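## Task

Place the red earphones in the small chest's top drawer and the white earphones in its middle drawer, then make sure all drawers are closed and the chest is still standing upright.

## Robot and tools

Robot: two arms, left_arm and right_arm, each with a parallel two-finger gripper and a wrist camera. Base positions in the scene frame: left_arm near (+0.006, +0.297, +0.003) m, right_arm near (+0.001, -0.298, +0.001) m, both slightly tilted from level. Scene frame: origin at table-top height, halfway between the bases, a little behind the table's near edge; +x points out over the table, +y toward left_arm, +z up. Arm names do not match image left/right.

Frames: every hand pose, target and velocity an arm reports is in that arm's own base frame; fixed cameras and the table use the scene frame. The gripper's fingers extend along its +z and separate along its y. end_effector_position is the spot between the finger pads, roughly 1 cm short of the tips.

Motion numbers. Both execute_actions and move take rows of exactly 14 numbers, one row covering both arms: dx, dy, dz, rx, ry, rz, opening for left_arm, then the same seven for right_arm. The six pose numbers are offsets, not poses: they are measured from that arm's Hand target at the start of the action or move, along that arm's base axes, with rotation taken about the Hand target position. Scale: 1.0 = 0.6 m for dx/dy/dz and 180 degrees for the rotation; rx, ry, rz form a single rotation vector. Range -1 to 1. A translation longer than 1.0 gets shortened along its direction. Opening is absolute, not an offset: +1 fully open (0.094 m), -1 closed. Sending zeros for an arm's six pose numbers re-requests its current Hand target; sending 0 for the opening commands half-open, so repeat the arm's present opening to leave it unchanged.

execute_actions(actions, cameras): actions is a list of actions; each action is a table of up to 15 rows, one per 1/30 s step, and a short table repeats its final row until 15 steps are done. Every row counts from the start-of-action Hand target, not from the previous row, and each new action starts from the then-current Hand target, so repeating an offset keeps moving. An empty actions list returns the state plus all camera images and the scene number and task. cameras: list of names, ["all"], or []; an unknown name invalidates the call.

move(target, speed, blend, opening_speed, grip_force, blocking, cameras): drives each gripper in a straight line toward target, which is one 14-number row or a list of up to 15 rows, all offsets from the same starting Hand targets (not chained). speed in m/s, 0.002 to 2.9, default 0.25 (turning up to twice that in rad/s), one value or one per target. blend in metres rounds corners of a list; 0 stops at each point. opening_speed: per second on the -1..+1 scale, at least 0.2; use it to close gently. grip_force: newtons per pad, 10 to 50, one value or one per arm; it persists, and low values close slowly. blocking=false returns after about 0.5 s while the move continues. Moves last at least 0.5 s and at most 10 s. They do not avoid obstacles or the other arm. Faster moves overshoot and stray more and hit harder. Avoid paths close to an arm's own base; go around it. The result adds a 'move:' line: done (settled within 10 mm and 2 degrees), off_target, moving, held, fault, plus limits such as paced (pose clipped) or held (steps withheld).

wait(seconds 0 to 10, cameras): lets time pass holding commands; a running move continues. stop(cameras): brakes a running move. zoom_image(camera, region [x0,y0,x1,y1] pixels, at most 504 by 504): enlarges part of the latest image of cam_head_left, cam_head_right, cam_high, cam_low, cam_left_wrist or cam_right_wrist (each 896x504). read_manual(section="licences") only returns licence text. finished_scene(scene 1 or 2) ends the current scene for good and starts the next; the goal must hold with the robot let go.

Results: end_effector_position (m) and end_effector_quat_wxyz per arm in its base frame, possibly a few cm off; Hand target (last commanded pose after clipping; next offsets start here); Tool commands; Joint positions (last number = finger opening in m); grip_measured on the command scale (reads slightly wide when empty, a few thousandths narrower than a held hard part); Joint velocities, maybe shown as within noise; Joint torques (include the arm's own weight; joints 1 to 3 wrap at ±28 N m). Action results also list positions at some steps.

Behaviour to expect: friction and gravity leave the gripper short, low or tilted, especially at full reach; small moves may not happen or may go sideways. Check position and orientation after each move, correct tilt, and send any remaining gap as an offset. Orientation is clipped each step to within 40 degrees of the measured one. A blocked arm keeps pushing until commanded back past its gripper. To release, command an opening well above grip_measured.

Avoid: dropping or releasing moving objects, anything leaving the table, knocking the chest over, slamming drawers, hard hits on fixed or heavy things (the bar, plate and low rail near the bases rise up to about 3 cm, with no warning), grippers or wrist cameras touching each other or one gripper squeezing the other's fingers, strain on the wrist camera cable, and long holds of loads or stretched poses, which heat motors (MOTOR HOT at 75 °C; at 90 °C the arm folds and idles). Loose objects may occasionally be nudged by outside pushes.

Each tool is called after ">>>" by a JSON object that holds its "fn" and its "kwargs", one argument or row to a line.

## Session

>>> {"fn": "execute_actions", "kwargs": {
  "actions": []
}}

>>> {"fn": "zoom_image", "kwargs": {
  "camera": "cam_high",
  "region": [400, 100, 660, 360]
}}

Scene clock: 0.00 s.
left_arm: end_effector_position=(+0.3877, +0.0046, +0.0814) grip_measured=+1.000 end_effector_quat_wxyz=(+0.554, -0.034, +0.832, +0.002) | right_arm: end_effector_position=(+0.3957, -0.0364, +0.0912) grip_measured=+1.000 end_effector_quat_wxyz=(+0.572, +0.053, +0.819, -0.002)
Joint positions: left_arm=[-0.011 1.515 0.36 0.757 -0.052 -0.058 0.094] | right_arm=[-0.108 1.538 0.381 0.803 -0.037 0.047 0.094]
Joint velocities: within noise
Joint torques (N m): no reading
Heat: left arm: 26 °C; right arm: 24 °C.
Hand target: left_arm +0.3915, +0.0051, +0.0912; +0.567, -0.035, +0.823, +0.002 | right_arm +0.3981, -0.0369, +0.0953; +0.576, +0.053, +0.816, -0.003
Tool commands: left_gripper/opening=+1.0 right_gripper/opening=+1.0

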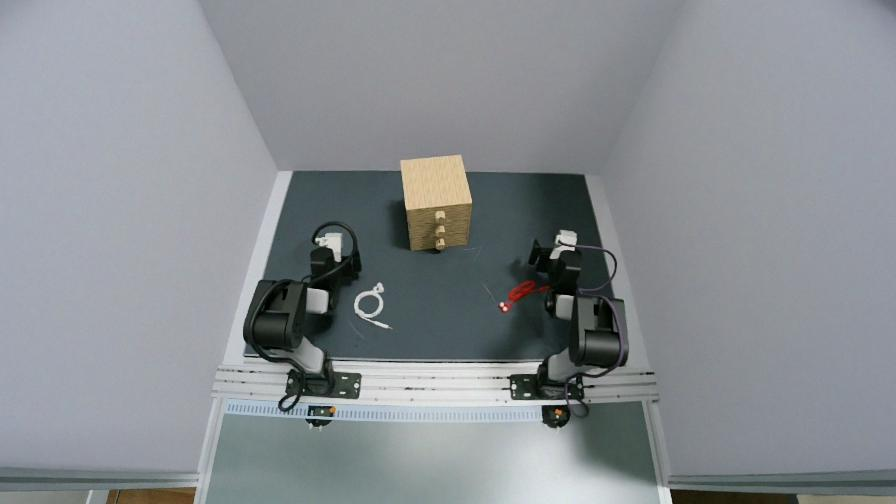

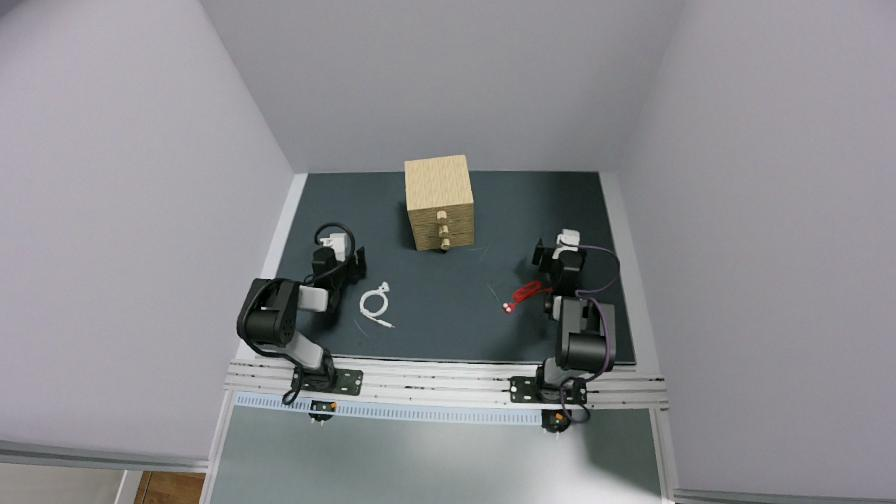

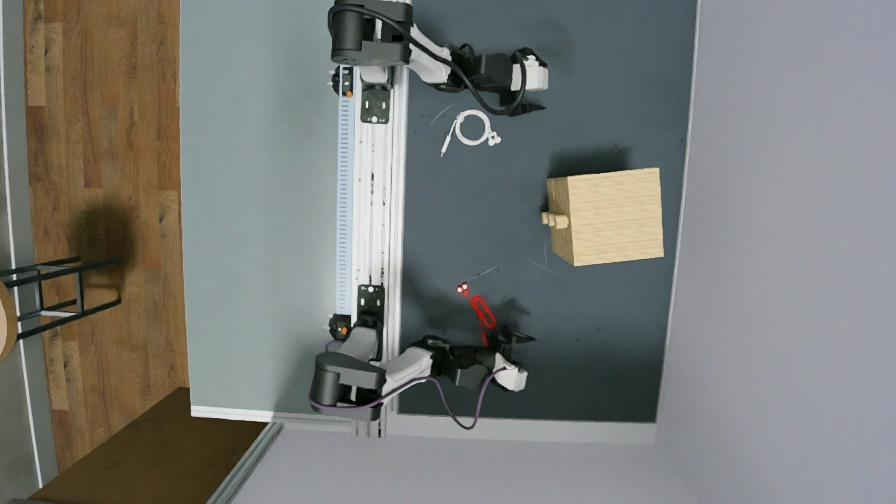

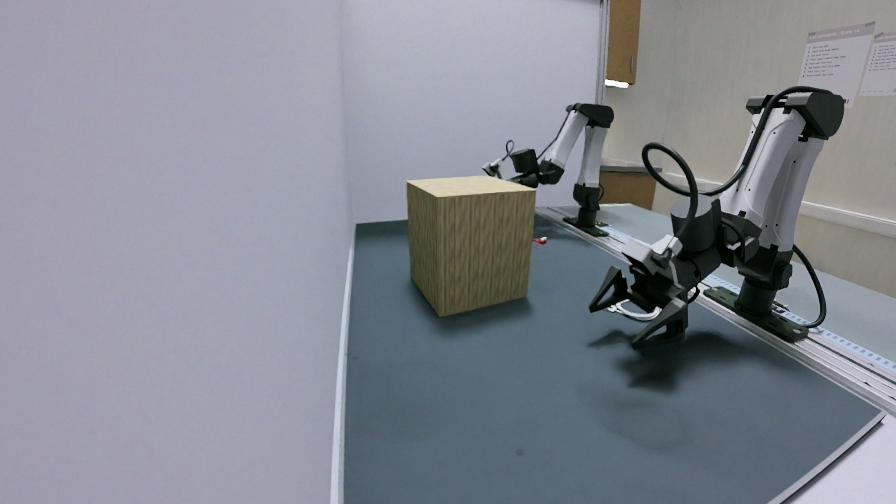

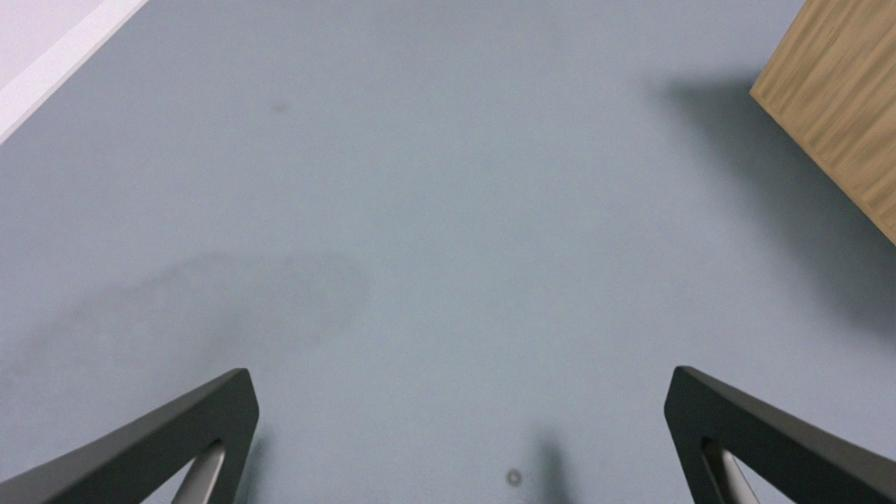

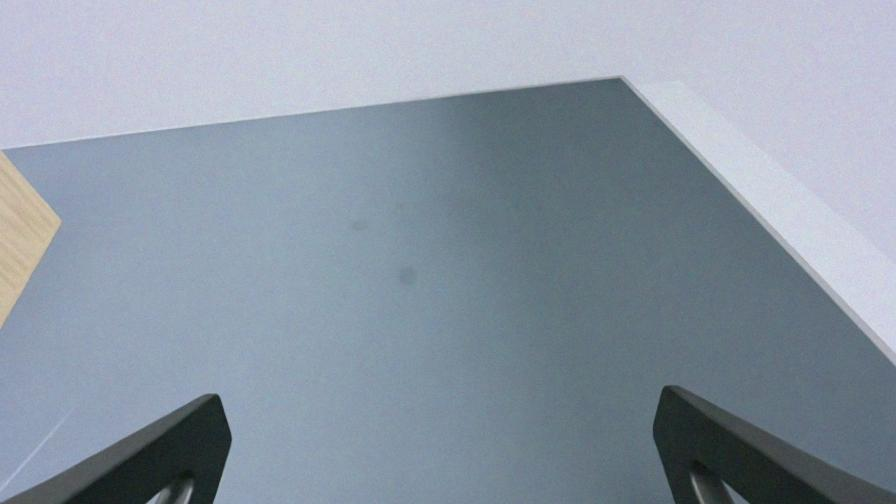

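Scaled by 1.938 from the camera's 896x504 image, which has a finer 1280x720 frame.

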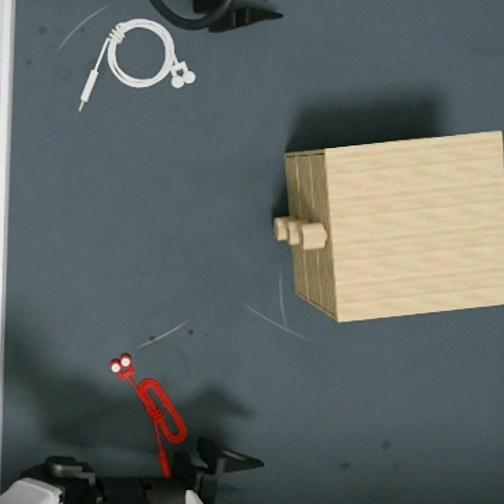

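>>> {"fn": "move", "kwargs": {
  "target": [
    [-0.15,-0.175,0.265,0.01,-0.04,0.01,0.5,-0.05,0,0.15,0,0,0,0],
    [-0.0375,-0.543,0.188,0.02,-0.087,0.0234,0.5,-0.23,0.11,0.2,0.002,0.391,0.036,0]
  ],
  "speed": 0.4,
  "blend": 0.04,
  "cameras": ["cam_left_wrist","cam_right_wrist"]
}}

Scene clock: 4.17 s.
left_arm: end_effector_position=(+0.3673, -0.3125, +0.1872) grip_measured=+0.502 end_effector_quat_wxyz=(+0.661, -0.027, +0.747, +0.064) | right_arm: end_effector_position=(+0.2615, +0.0264, +0.2116) grip_measured=+0.002 end_effector_quat_wxyz=(+0.057, -0.002, +0.998, +0.001)
Joint positions: left_arm=[-1.042 1.895 1.094 0.503 -1.158 -0.213 0.071] | right_arm=[0.107 1.48 1.57 -1.547 0.01 0.103 0.047]
Joint torques (N m): left_arm=[-0.35 -8.34 8.44 2.09 -0.46 -0.01] | right_arm=[0.77 -5.78 6.26 0.54 -0.02 0.15]
Heat: left arm: 26 °C; right arm: 25 °C.
Hand target: left_arm +0.3689, -0.3208, +0.2040; +0.674, -0.047, +0.736, +0.044 | right_arm +0.2602, +0.0291, +0.2153; +0.000, +0.000, +1.000, +0.000
Off the commanded pose: left_arm 0.019 m, 4 deg | right_arm 0.005 m, 7 deg.
joint sent to its limit (right arm) — joint 4 (wrist pitch), lower limit. The joint targets are off in orientation, not in position.
move: off_target (left_arm, right_arm)
Images, in order (width x height): cam_left_wrist 896x504, cam_right_wrist 896x504.

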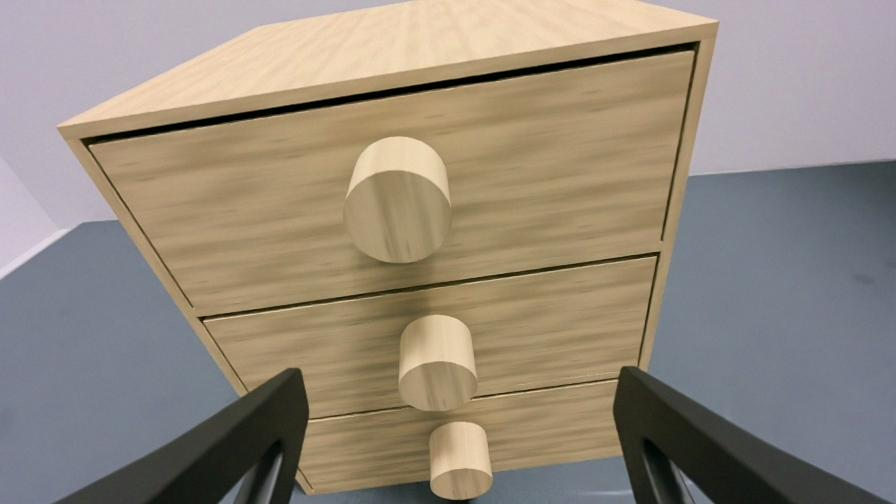

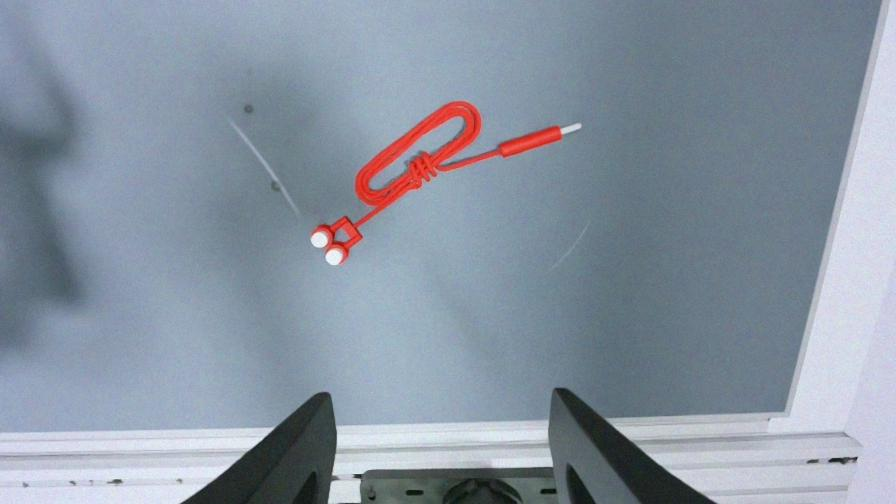

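>>> {"fn": "move", "kwargs": {
  "target": [
    [0,0.04,0.023,0,0,-0.022,0.5,0.066,0.0315,-0.25,0,0,-0.289,-0.05],
    [0.12,0.04,0.023,0,0,-0.022,0.5,0.066,0.0315,-0.369,0,0,-0.289,-0.05]
  ],
  "speed": 0.2,
  "cameras": ["cam_left_wrist","cam_right_wrist"]
}}

Scene clock: 9.23 s.
left_arm: end_effector_position=(+0.4293, -0.2839, +0.2006) grip_measured=+0.502 end_effector_quat_wxyz=(+0.663, -0.021, +0.747, +0.055) | right_arm: end_effector_position=(+0.2979, +0.0450, +0.0013) grip_measured=-0.048 end_effector_quat_wxyz=(+0.002, +0.437, +0.900, -0.003)
Joint positions: left_arm=[-0.866 1.907 1.14 0.562 -0.967 -0.115 0.071] | right_arm=[0.154 1.802 1.06 -0.831 0.007 1.058 0.045]
Joint torques (N m): left_arm=[1.37 -8.08 9.59 2.17 0.47 0.06] | right_arm=[0.77 -6.08 4.36 0.63 0.03 0.15]
Heat: left arm: 27 °C; right arm: 25 °C.
Hand target: left_arm +0.4409, -0.2968, +0.2178; +0.675, -0.021, +0.737, +0.021 | right_arm +0.2997, +0.0480, -0.0062; +0.000, +0.439, +0.899, +0.000
Off the commanded pose: left_arm 0.024 m, 4 deg | right_arm 0.008 m, 1 deg.
move: off_target (left_arm)
Images, in order (width x height): cam_left_wrist 896x504, cam_right_wrist 896x504.

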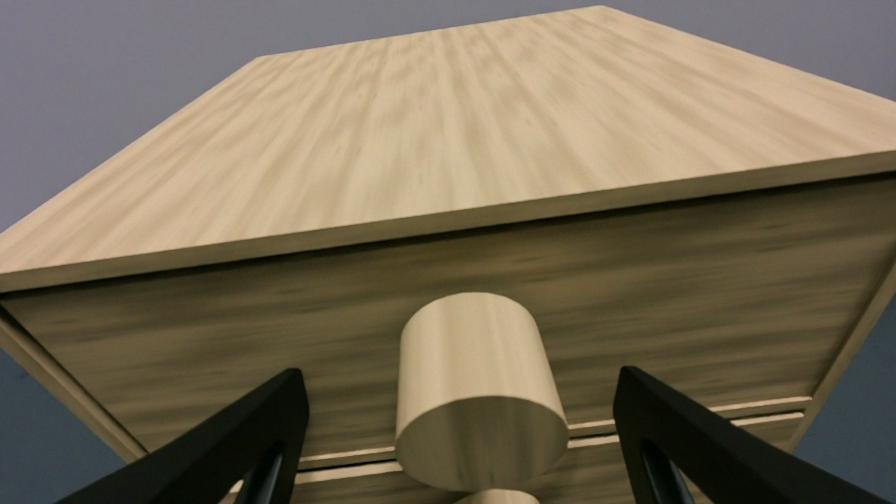

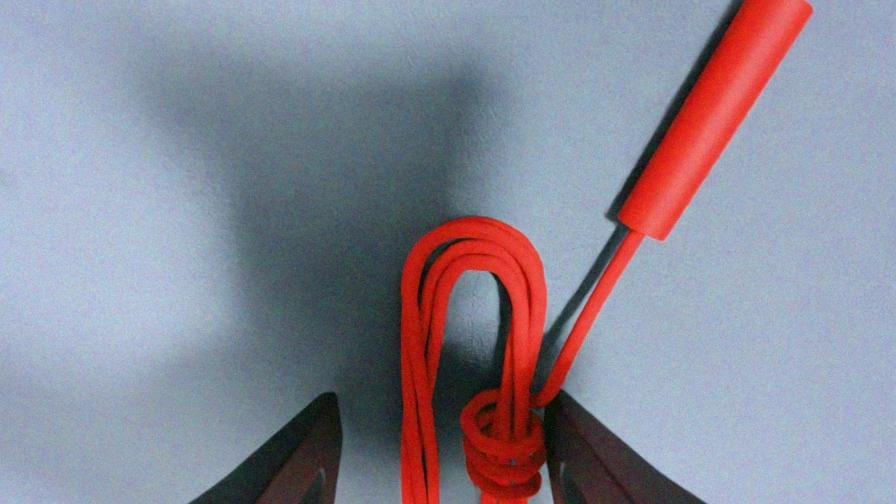

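>>> {"fn": "move", "kwargs": {
  "target": [
    [0,0,0,0,0,0,-0.5,0,0,0,0,0,0,-1],
    [-0.182,0.005,-0.005,0,0,0,-0.5,0,0,0.35,0,0,0,-1]
  ],
  "speed": 0.15,
  "cameras": ["cam_left_wrist","cam_right_wrist","cam_high"]
}}

Scene clock: 12.33 s.
left_arm: end_effector_position=(+0.3391, -0.2961, +0.1961) grip_measured=-0.445 end_effector_quat_wxyz=(+0.664, +0.000, +0.747, +0.042) | right_arm: end_effector_position=(+0.2994, +0.0460, +0.1916) grip_measured=-0.929 end_effector_quat_wxyz=(+0.017, +0.437, +0.899, +0.009)
Joint positions: left_arm=[-1.073 1.747 0.931 0.545 -1.122 -0.182 0.026] | right_arm=[0.155 1.682 1.696 -1.547 0.004 1.059 0.003]
Joint torques (N m): left_arm=[-0.96 -11.49 4.75 2.01 -0.5 -0.15] | right_arm=[0.69 -9.07 7.49 0.34 0.06 0.14]
Heat: left arm: 28 °C; right arm: 26 °C.
Hand target: left_arm +0.3317, -0.2939, +0.2149; +0.675, -0.021, +0.737, +0.021 | right_arm +0.2997, +0.0480, +0.2040; +0.000, +0.439, +0.899, +0.001
Off the commanded pose: left_arm 0.020 m, 4 deg | right_arm 0.012 m, 2 deg.
joint sent to its limit (right arm) — joint 4 (wrist pitch), lower limit. The joint targets are off in orientation, not in position.
move: off_target (left_arm, right_arm)
Images, in order (width x height): cam_high 896x504, cam_left_wrist 896x504, cam_right_wrist 896x504.

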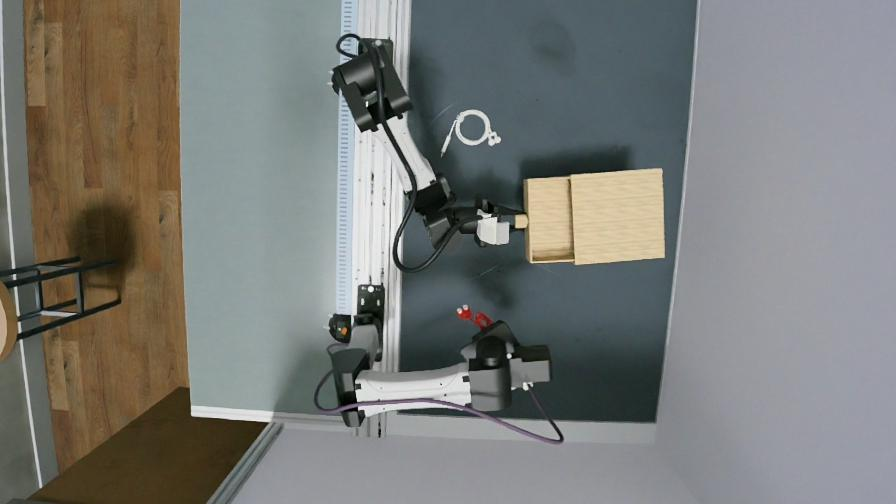

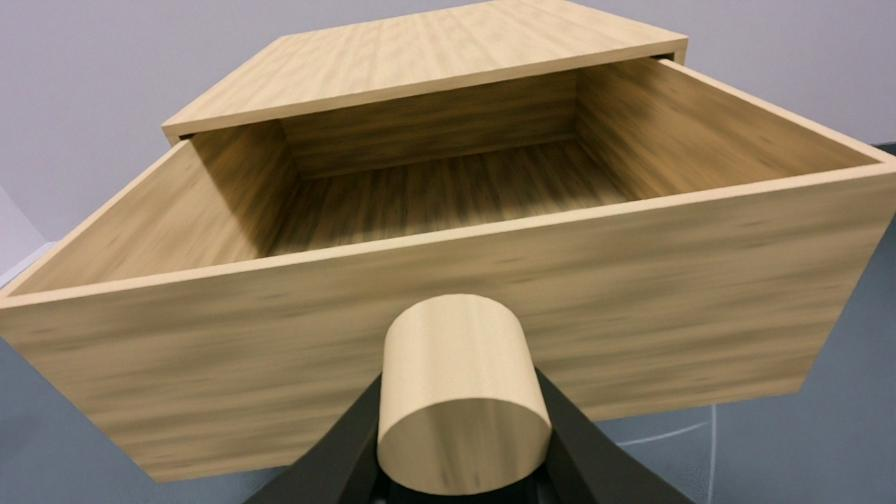

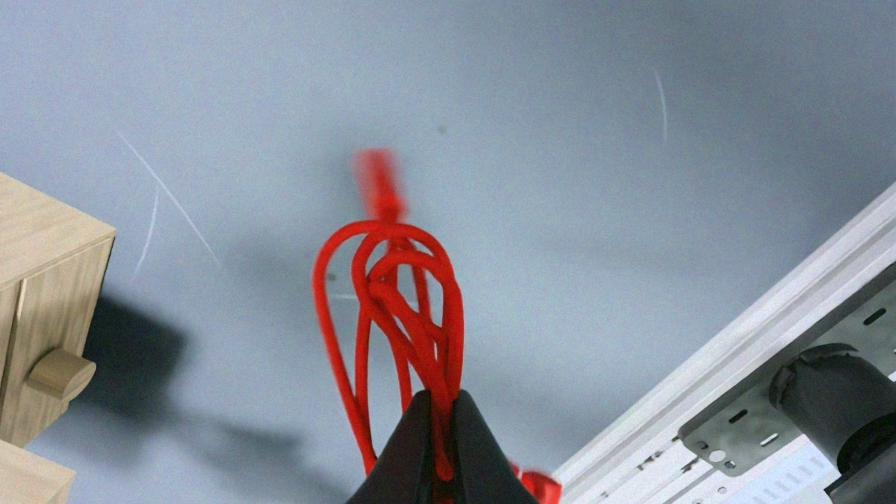

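>>> {"fn": "move", "kwargs": {
  "target": [
    [0,0,0,0,0,0,-0.5,0.02,0.08,0.22,0,0,0,-1],
    [0,0,0,0,0,0,-0.5,0.19,0.395,0.2,0,0,0,-1],
    [0,0,0,0,0,0,-0.5,0.19,0.395,0.05,0,0,0,-1]
  ],
  "speed": [0.3,0.25,0.12],
  "blend": [0.04,0,0],
  "cameras": ["cam_left_wrist","cam_right_wrist","cam_high"]
}}

Scene clock: 17.97 s.
left_arm: end_effector_position=(+0.3391, -0.2961, +0.1961) grip_measured=-0.445 end_effector_quat_wxyz=(+0.664, +0.000, +0.747, +0.042) | right_arm: end_effector_position=(+0.4110, +0.2866, +0.2523) grip_measured=-0.929 end_effector_quat_wxyz=(+0.118, +0.420, +0.877, +0.203)
Joint positions: left_arm=[-1.073 1.747 0.931 0.545 -1.122 -0.182 0.026] | right_arm=[0.611 2.286 2.733 -1.545 0.005 1.503 0.003]
Joint torques (N m): left_arm=[-0.96 -11.51 4.78 2.01 -0.5 -0.15] | right_arm=[-0.29 -9.11 3.82 1.2 0.07 0.12]
Heat: left arm: 28 °C; right arm: 27 °C.
Hand target: left_arm +0.3317, -0.2939, +0.2149; +0.675, -0.021, +0.737, +0.021 | right_arm +0.4136, +0.2850, +0.2338; +0.000, +0.439, +0.899, +0.000
Off the commanded pose: left_arm 0.020 m, 4 deg | right_arm 0.019 m, 27 deg.
elbow stopped short (right arm): the move would have taken joint 3 (elbow) straighter than the controller allows.
joint sent to its limit (right arm) — joint 4 (wrist pitch), lower limit. The joint targets are off in orientation, not in position.
move: off_target (left_arm, right_arm)
Images, in order (width x height): cam_high 896x504, cam_left_wrist 896x504, cam_right_wrist 896x504.

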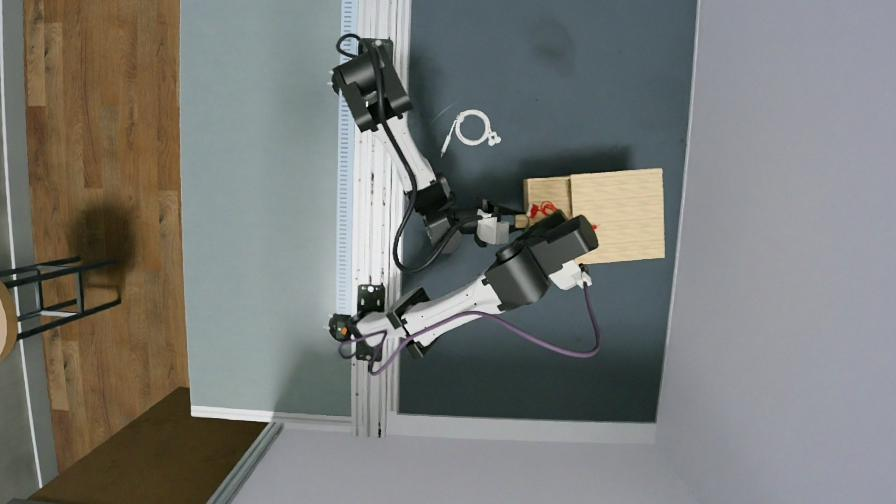

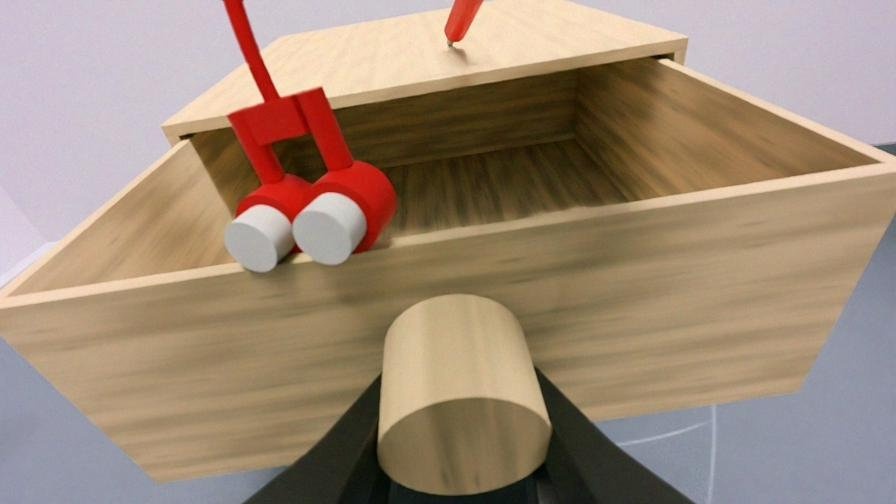

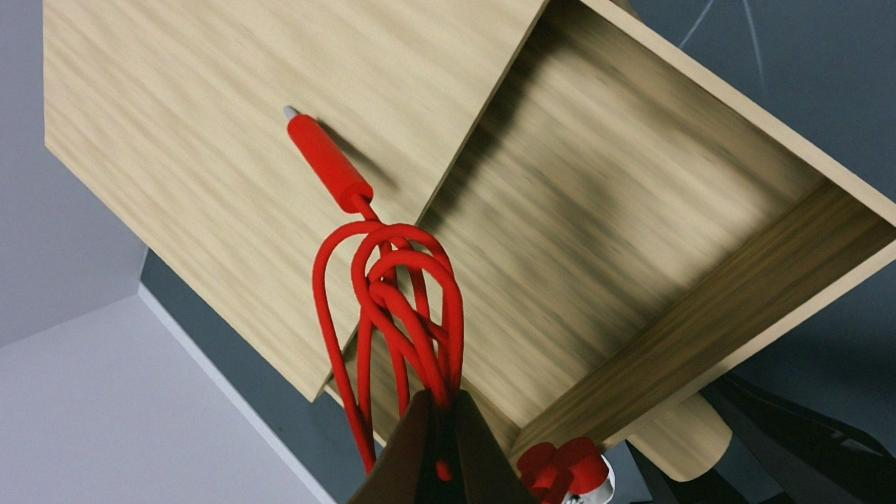

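>>> {"fn": "move", "kwargs": {
  "target": [
    [0,0,0,0,0,0,-0.5,0,0.01,0.1,0,0,0,-1],
    [0,0,0,0,0,0,-0.5,-0.01,0.01,0.1,0,0,0.444,-1]
  ],
  "speed": [0.2,0.4],
  "cameras": ["cam_left_wrist","cam_right_wrist"]
}}

Scene clock: 22.63 s.
left_arm: end_effector_position=(+0.3391, -0.2961, +0.1961) grip_measured=-0.445 end_effector_quat_wxyz=(+0.664, +0.000, +0.747, +0.042) | right_arm: end_effector_position=(+0.4104, +0.2952, +0.2868) grip_measured=-0.929 end_effector_quat_wxyz=(+0.262, -0.225, +0.931, +0.119)
Joint positions: left_arm=[-1.073 1.747 0.931 0.545 -1.122 -0.182 0.026] | right_arm=[0.614 2.286 2.845 -1.547 -0.027 0.149 0.003]
Joint torques (N m): left_arm=[-0.98 -11.51 4.77 2.01 -0.5 -0.15] | right_arm=[0.49 -13.07 4.4 1.49 0.18 -0.03]
Heat: left arm: 28 °C; right arm: 28 °C.
Hand target: left_arm +0.3317, -0.2939, +0.2149; +0.675, -0.021, +0.737, +0.021 | right_arm +0.4077, +0.2909, +0.2938; +0.000, -0.241, +0.971, +0.000
Off the commanded pose: left_arm 0.020 m, 4 deg | right_arm 0.009 m, 34 deg.
elbow stopped short (right arm): the move would have taken joint 3 (elbow) straighter than the controller allows.
joint sent to its limit (right arm) — joint 4 (wrist pitch), lower limit. The joint targets are off in orientation, not in position.
move: off_target (left_arm, right_arm)
Images, in order (width x height): cam_left_wrist 896x504, cam_right_wrist 896x504.

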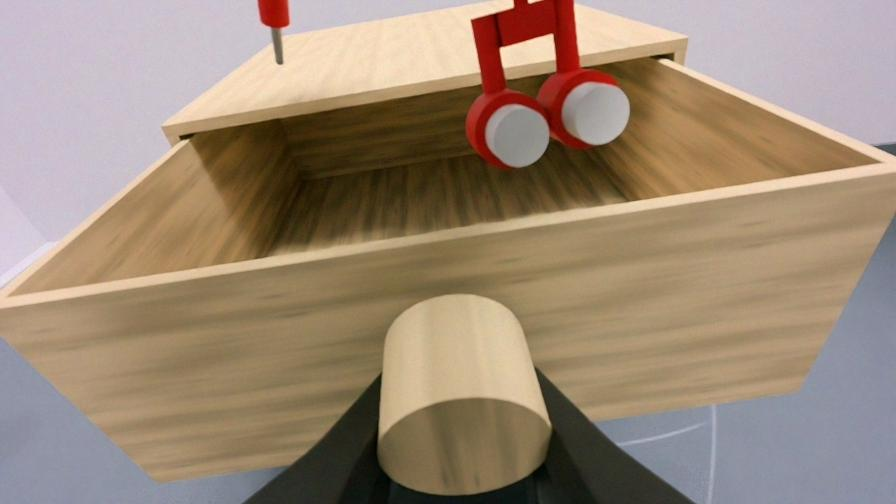

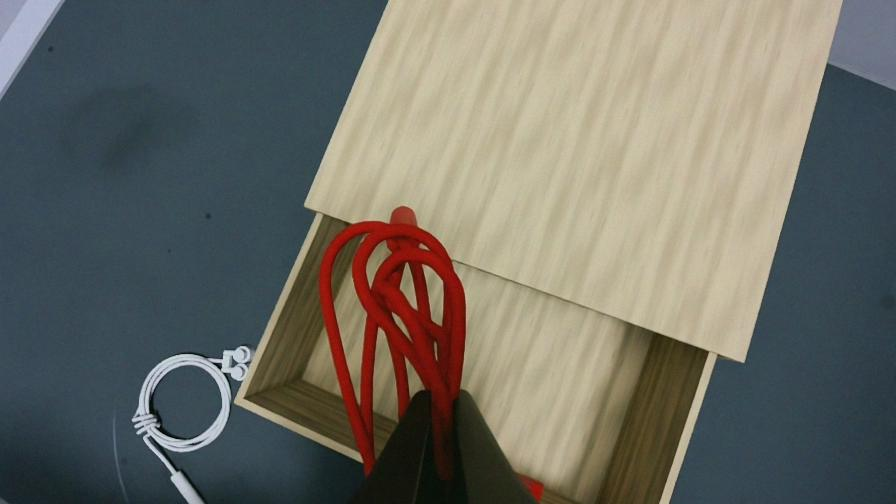

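>>> {"fn": "move", "kwargs": {
  "target": [
    [0,0,0,0,0,0,-0.5,-0.025,-0.02,0,0,0,0.15,-1],
    [0,0,0,0,0,0,-0.5,-0.025,-0.02,-0.125,0,0,0.15,-1]
  ],
  "speed": [0.2,0.12],
  "cameras": ["cam_left_wrist","cam_right_wrist"]
}}

Scene clock: 27.80 s.
left_arm: end_effector_position=(+0.3391, -0.2961, +0.1961) grip_measured=-0.445 end_effector_quat_wxyz=(+0.664, +0.000, +0.747, +0.042) | right_arm: end_effector_position=(+0.3922, +0.2799, +0.2338) grip_measured=-0.929 end_effector_quat_wxyz=(+0.186, -0.448, +0.874, +0.035)
Joint positions: left_arm=[-1.073 1.747 0.931 0.545 -1.122 -0.182 0.026] | right_arm=[0.613 2.227 2.582 -1.547 -0.018 -0.33 0.003]
Joint torques (N m): left_arm=[-0.96 -11.49 4.77 2.01 -0.5 -0.15] | right_arm=[0.64 -9.44 4.04 1.11 0.15 0]
Heat: left arm: 28 °C; right arm: 30 °C.
Hand target: left_arm +0.3317, -0.2939, +0.2149; +0.675, -0.021, +0.737, +0.021 | right_arm +0.3927, +0.2791, +0.2188; +0.000, -0.461, +0.887, +0.000
Off the commanded pose: left_arm 0.020 m, 4 deg | right_arm 0.015 m, 22 deg.
joint sent to its limit (right arm) — joint 4 (wrist pitch), lower limit. The joint targets are off in orientation, not in position.
move: off_target (left_arm, right_arm)
Images, in order (width x height): cam_left_wrist 896x504, cam_right_wrist 896x504.

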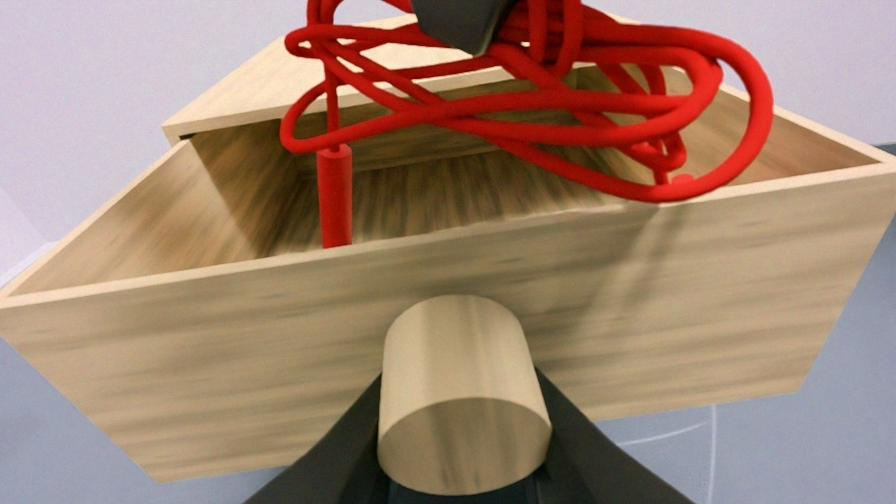

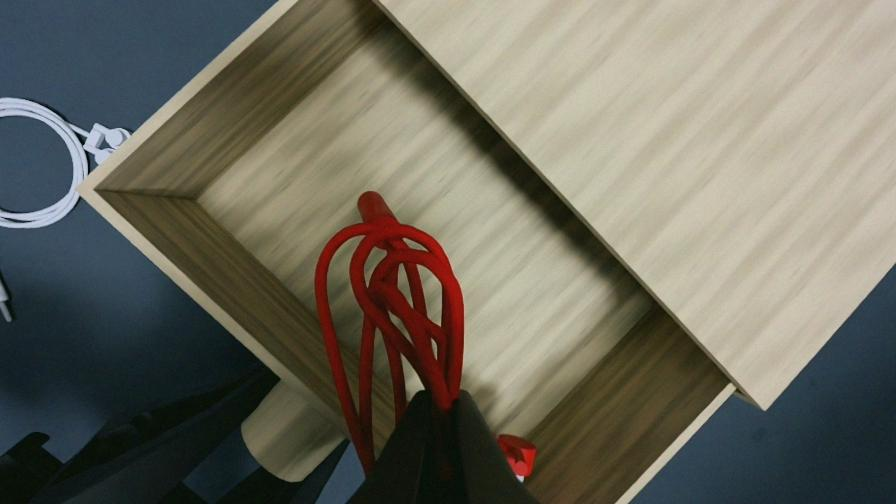

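>>> {"fn": "move", "kwargs": {
  "target": [
    [0,0,0,0,0,0,-0.5,0.042,0.005,0,0,0,0,-1],
    [0,0,0,0,0,0,-0.5,0.042,0.005,-0.07,0,0,0,-1]
  ],
  "speed": [0.15,0.1],
  "cameras": ["cam_left_wrist","cam_right_wrist"]
}}

Scene clock: 31.60 s.
left_arm: end_effector_position=(+0.3391, -0.2961, +0.1961) grip_measured=-0.445 end_effector_quat_wxyz=(+0.664, +0.000, +0.747, +0.042) | right_arm: end_effector_position=(+0.4140, +0.2879, +0.1954) grip_measured=-0.929 end_effector_quat_wxyz=(+0.162, -0.455, +0.875, +0.029)
Joint positions: left_arm=[-1.073 1.747 0.931 0.545 -1.122 -0.182 0.026] | right_arm=[0.602 2.365 2.674 -1.548 -0.017 -0.355 0.003]
Joint torques (N m): left_arm=[-0.95 -11.49 4.78 2.01 -0.5 -0.14] | right_arm=[-0.57 -9.81 4.05 1.02 0.15 0.01]
Heat: left arm: 28 °C; right arm: 31 °C.
Hand target: left_arm +0.3317, -0.2939, +0.2149; +0.675, -0.021, +0.737, +0.021 | right_arm +0.4179, +0.2819, +0.1768; +0.000, -0.461, +0.888, +0.000
Off the commanded pose: left_arm 0.020 m, 4 deg | right_arm 0.020 m, 19 deg.
joint sent to its limit (right arm) — joint 4 (wrist pitch), lower limit. The joint targets are off in orientation, not in position.
move: off_target (left_arm, right_arm)
Images, in order (width x height): cam_left_wrist 896x504, cam_right_wrist 896x504.

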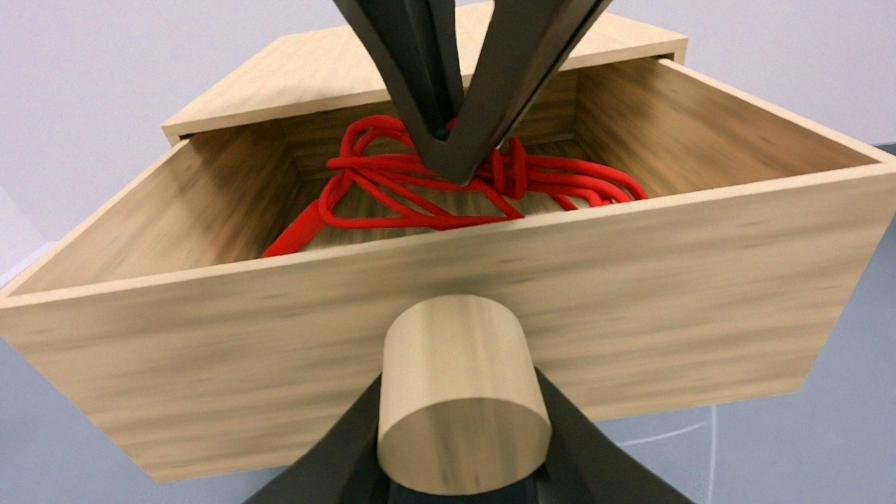

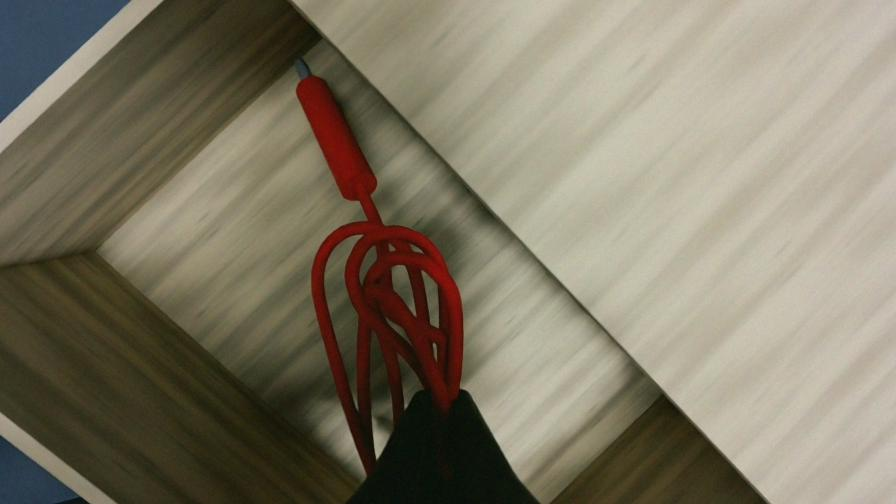

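>>> {"fn": "move", "kwargs": {
  "target": [
    [0,0,0,0,0,0,-0.5,-0.01,0.005,-0.05,0,0,0,-1],
    [0,0,0,0,0,0,-0.5,-0.01,0.005,-0.05,0,0,0,-0.3],
    [0,0,0.005,0,0,0,-0.5,-0.01,0,0.22,0,0,0,-0.3],
    [0,0,0.012,0,0,0,-0.5,-0.2,-0.3,0.2,0,0,0,-0.3]
  ],
  "speed": [0.1,0.1,0.15,0.3],
  "cameras": ["cam_left_wrist","cam_high"]
}}

Scene clock: 37.47 s.
left_arm: end_effector_position=(+0.3372, -0.2946, +0.1969) grip_measured=-0.445 end_effector_quat_wxyz=(+0.661, +0.003, +0.749, +0.044) | right_arm: end_effector_position=(+0.2989, +0.1056, +0.2971) grip_measured=-0.302 end_effector_quat_wxyz=(+0.197, -0.448, +0.872, -0.020)
Joint positions: left_arm=[-1.076 1.733 0.93 0.516 -1.121 -0.19 0.026] | right_arm=[0.33 1.558 1.945 -1.559 -0.018 -0.617 0.033]
Joint torques (N m): left_arm=[-0.76 -11.59 6.11 2 -0.52 -0.07] | right_arm=[0.1 -6.67 3.89 1.29 0.15 -0.01]
Heat: left arm: 29 °C; right arm: 32 °C.
Hand target: left_arm +0.3317, -0.2937, +0.2221; +0.675, -0.022, +0.737, +0.021 | right_arm +0.2979, +0.1020, +0.2968; +0.000, -0.461, +0.888, +0.000
Off the commanded pose: left_arm 0.026 m, 4 deg | right_arm 0.004 m, 23 deg.
elbow stopped short (right arm): the move would have taken joint 3 (elbow) straighter than the controller allows.
joint read past its limit (right arm) — joint 4 (wrist pitch), lower limit.
joint sent to its limit (right arm) — joint 4 (wrist pitch), lower limit. The joint targets are off in orientation, not in position.
move: off_target (left_arm, right_arm); target 2's new opening was sent with right_arm's hand 0.019 m and 15 deg from that target
Images, in order (width x height): cam_high 896x504, cam_left_wrist 896x504.

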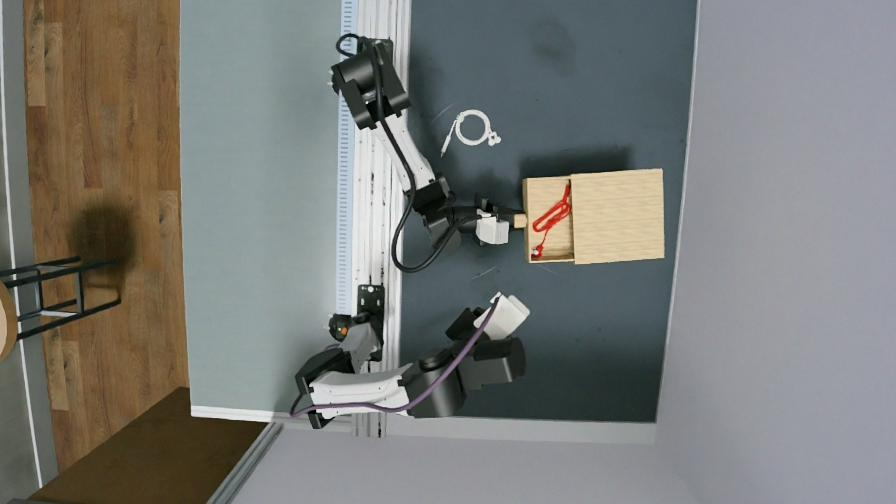

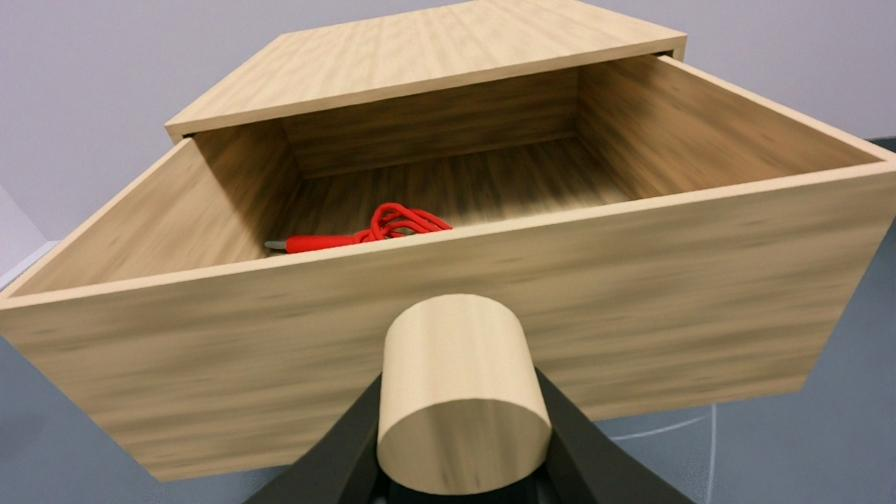

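>>> {"fn": "move", "kwargs": {
  "target": [0.204,0.026,0,0,0,0,-0.5,-0.08,-0.1,0,0,0,0,0.5],
  "speed": 0.08,
  "cameras": ["cam_left_wrist","cam_high"]
}}

Scene clock: 40.63 s.
left_arm: end_effector_position=(+0.4358, -0.2801, +0.2007) grip_measured=-0.445 end_effector_quat_wxyz=(+0.658, +0.001, +0.752, +0.041) | right_arm: end_effector_position=(+0.2514, +0.0459, +0.2977) grip_measured=+0.498 end_effector_quat_wxyz=(+0.206, -0.448, +0.868, -0.057)
Joint positions: left_arm=[-0.834 1.884 1.122 0.553 -0.885 -0.098 0.026] | right_arm=[0.17 1.313 1.732 -1.559 -0.016 -0.78 0.07]
Joint torques (N m): left_arm=[3.47 -7.99 9.65 2.37 0.13 0.02] | right_arm=[-0.23 -4.4 3.79 1.35 0.14 0.01]
Heat: left arm: 29 °C; right arm: 31 °C.
Hand target: left_arm +0.4541, -0.2782, +0.2222; +0.675, -0.021, +0.737, +0.021 | right_arm +0.2499, +0.0419, +0.2968; +0.000, -0.461, +0.888, +0.000
Off the commanded pose: left_arm 0.028 m, 4 deg | right_arm 0.004 m, 25 deg.
joint read past its limit (right arm) — joint 4 (wrist pitch), lower limit.
joint sent to its limit (right arm) — joint 4 (wrist pitch), lower limit. The joint targets are off in orientation, not in position.
move: off_target (left_arm, right_arm)
Images, in order (width x height): cam_high 896x504, cam_left_wrist 896x504.

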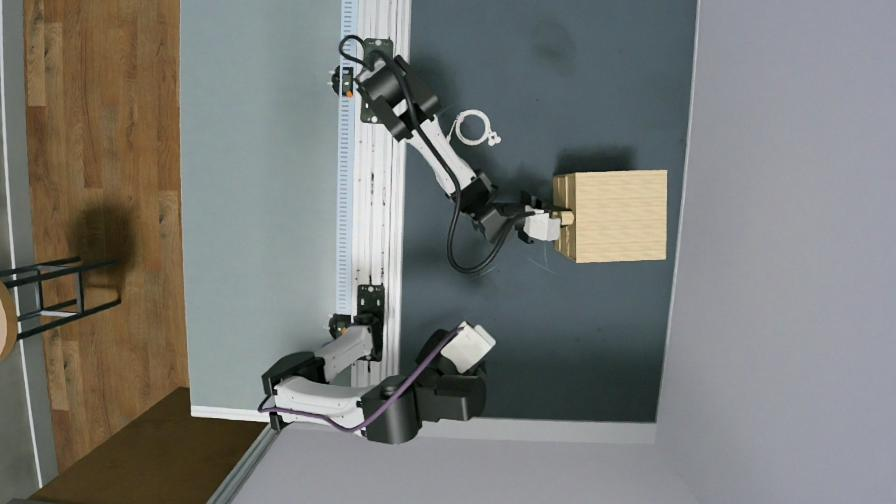

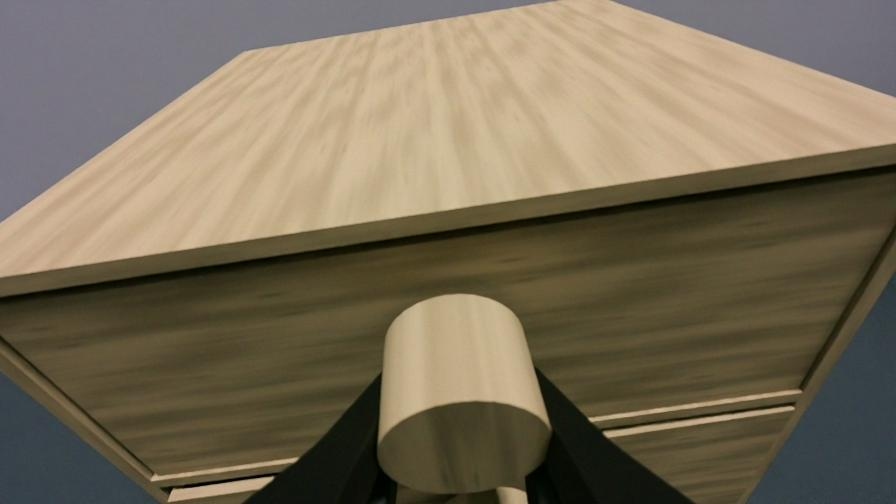

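>>> {"fn": "move", "kwargs": {
  "target": [
    [-0.03,0,-0.025,0,0,0,-0.5,0,0,0,0,0,0,0.5],
    [-0.03,0,-0.025,0,0,0,0.2,0,0,0,0,0,0,0.5],
    [-0.19,-0.02,0,0,0,0,0.2,0,0,0,0,0,0,0.5],
    [-0.39,0.347,0.03,-0.015,0.471,-0.015,0.2,0.05,0.1,-0.1,0.1,-0.17,-0.09,0.5],
    [-0.39,0.347,0.013,-0.015,0.471,-0.015,-0.15,0.155,0.417,-0.33,0.246,-0.418,-0.219,0.5]
  ],
  "speed": [0.1,0.1,0.2,0.4,0.3],
  "blend": [0,0,0.03,0.03,0],
  "cameras": ["cam_left_wrist","cam_right_wrist","cam_high"]
}}

Scene clock: 50.70 s.
left_arm: end_effector_position=(+0.2246, -0.0718, +0.2330) grip_measured=-0.148 end_effector_quat_wxyz=(+0.103, -0.002, +0.994, -0.030) | right_arm: end_effector_position=(+0.3380, +0.2905, +0.0976) grip_measured=+0.498 end_effector_quat_wxyz=(+0.670, -0.047, +0.740, +0.038)
Joint positions: left_arm=[-0.315 1.319 1.513 -1.55 -0.007 -0.319 0.04] | right_arm=[1.019 2.007 0.657 1.189 0.893 0.118 0.07]
Joint torques (N m): left_arm=[1.03 -3.18 4.14 0.58 0.01 0.11] | right_arm=[-0.06 -6.57 5.93 2.25 0.24 0.02]
Heat: left arm: 30 °C; right arm: 30 °C.
Hand target: left_arm +0.2201, -0.0699, +0.2298; +0.001, -0.001, +1.000, +0.000 | right_arm +0.3428, +0.2922, +0.0989; +0.675, -0.038, +0.736, +0.036
Off the commanded pose: left_arm 0.006 m, 12 deg | right_arm 0.005 m, 1 deg.
joint sent to its limit (left arm) — joint 4 (wrist pitch), lower limit. The joint targets are off in orientation, not in position.
move: off_target (left_arm); target 2's new opening was sent with left_arm's hand 0.006 m and 3 deg from that target; target 5's new opening was sent with left_arm's hand 0.006 m and 12 deg from that target
Images, in order (width x height): cam_high 896x504, cam_left_wrist 896x504, cam_right_wrist 896x504.

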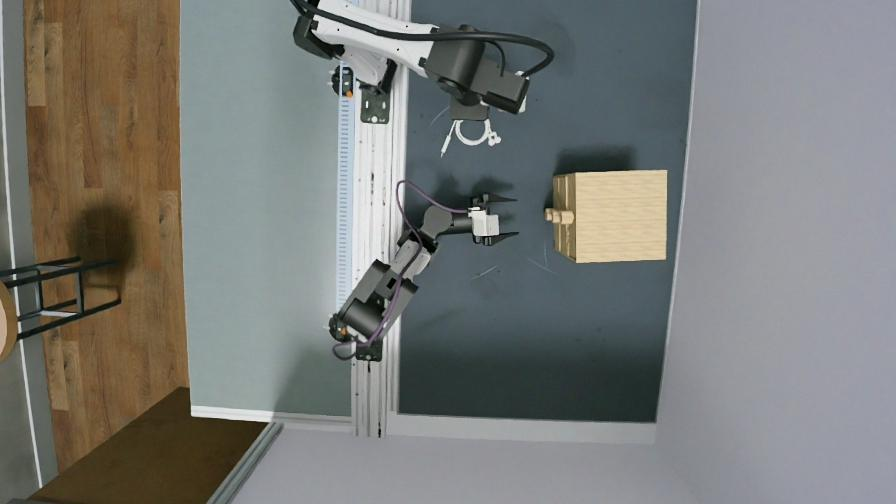

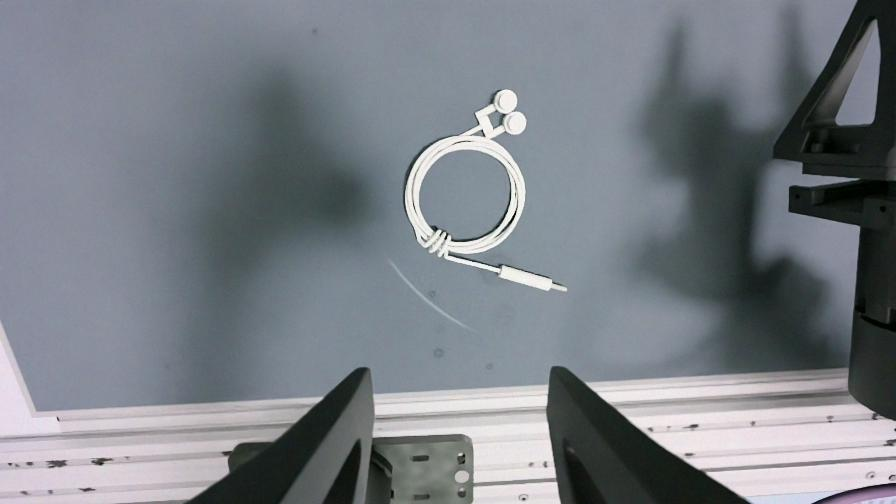

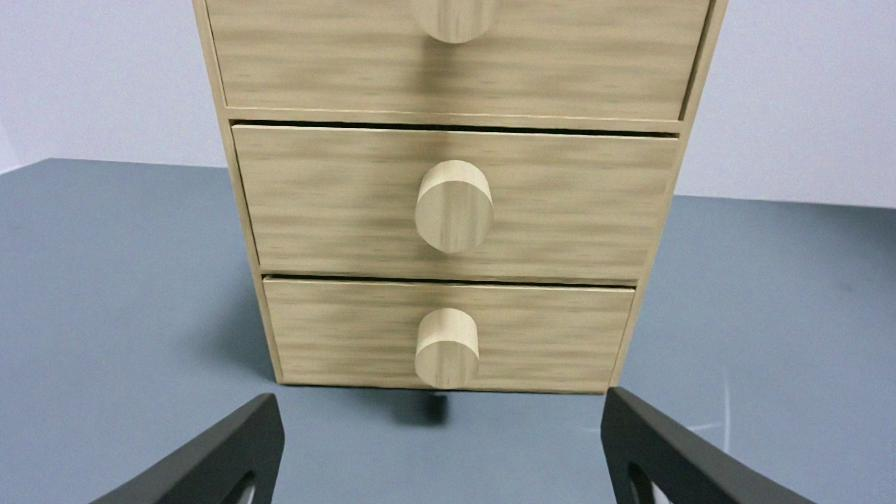

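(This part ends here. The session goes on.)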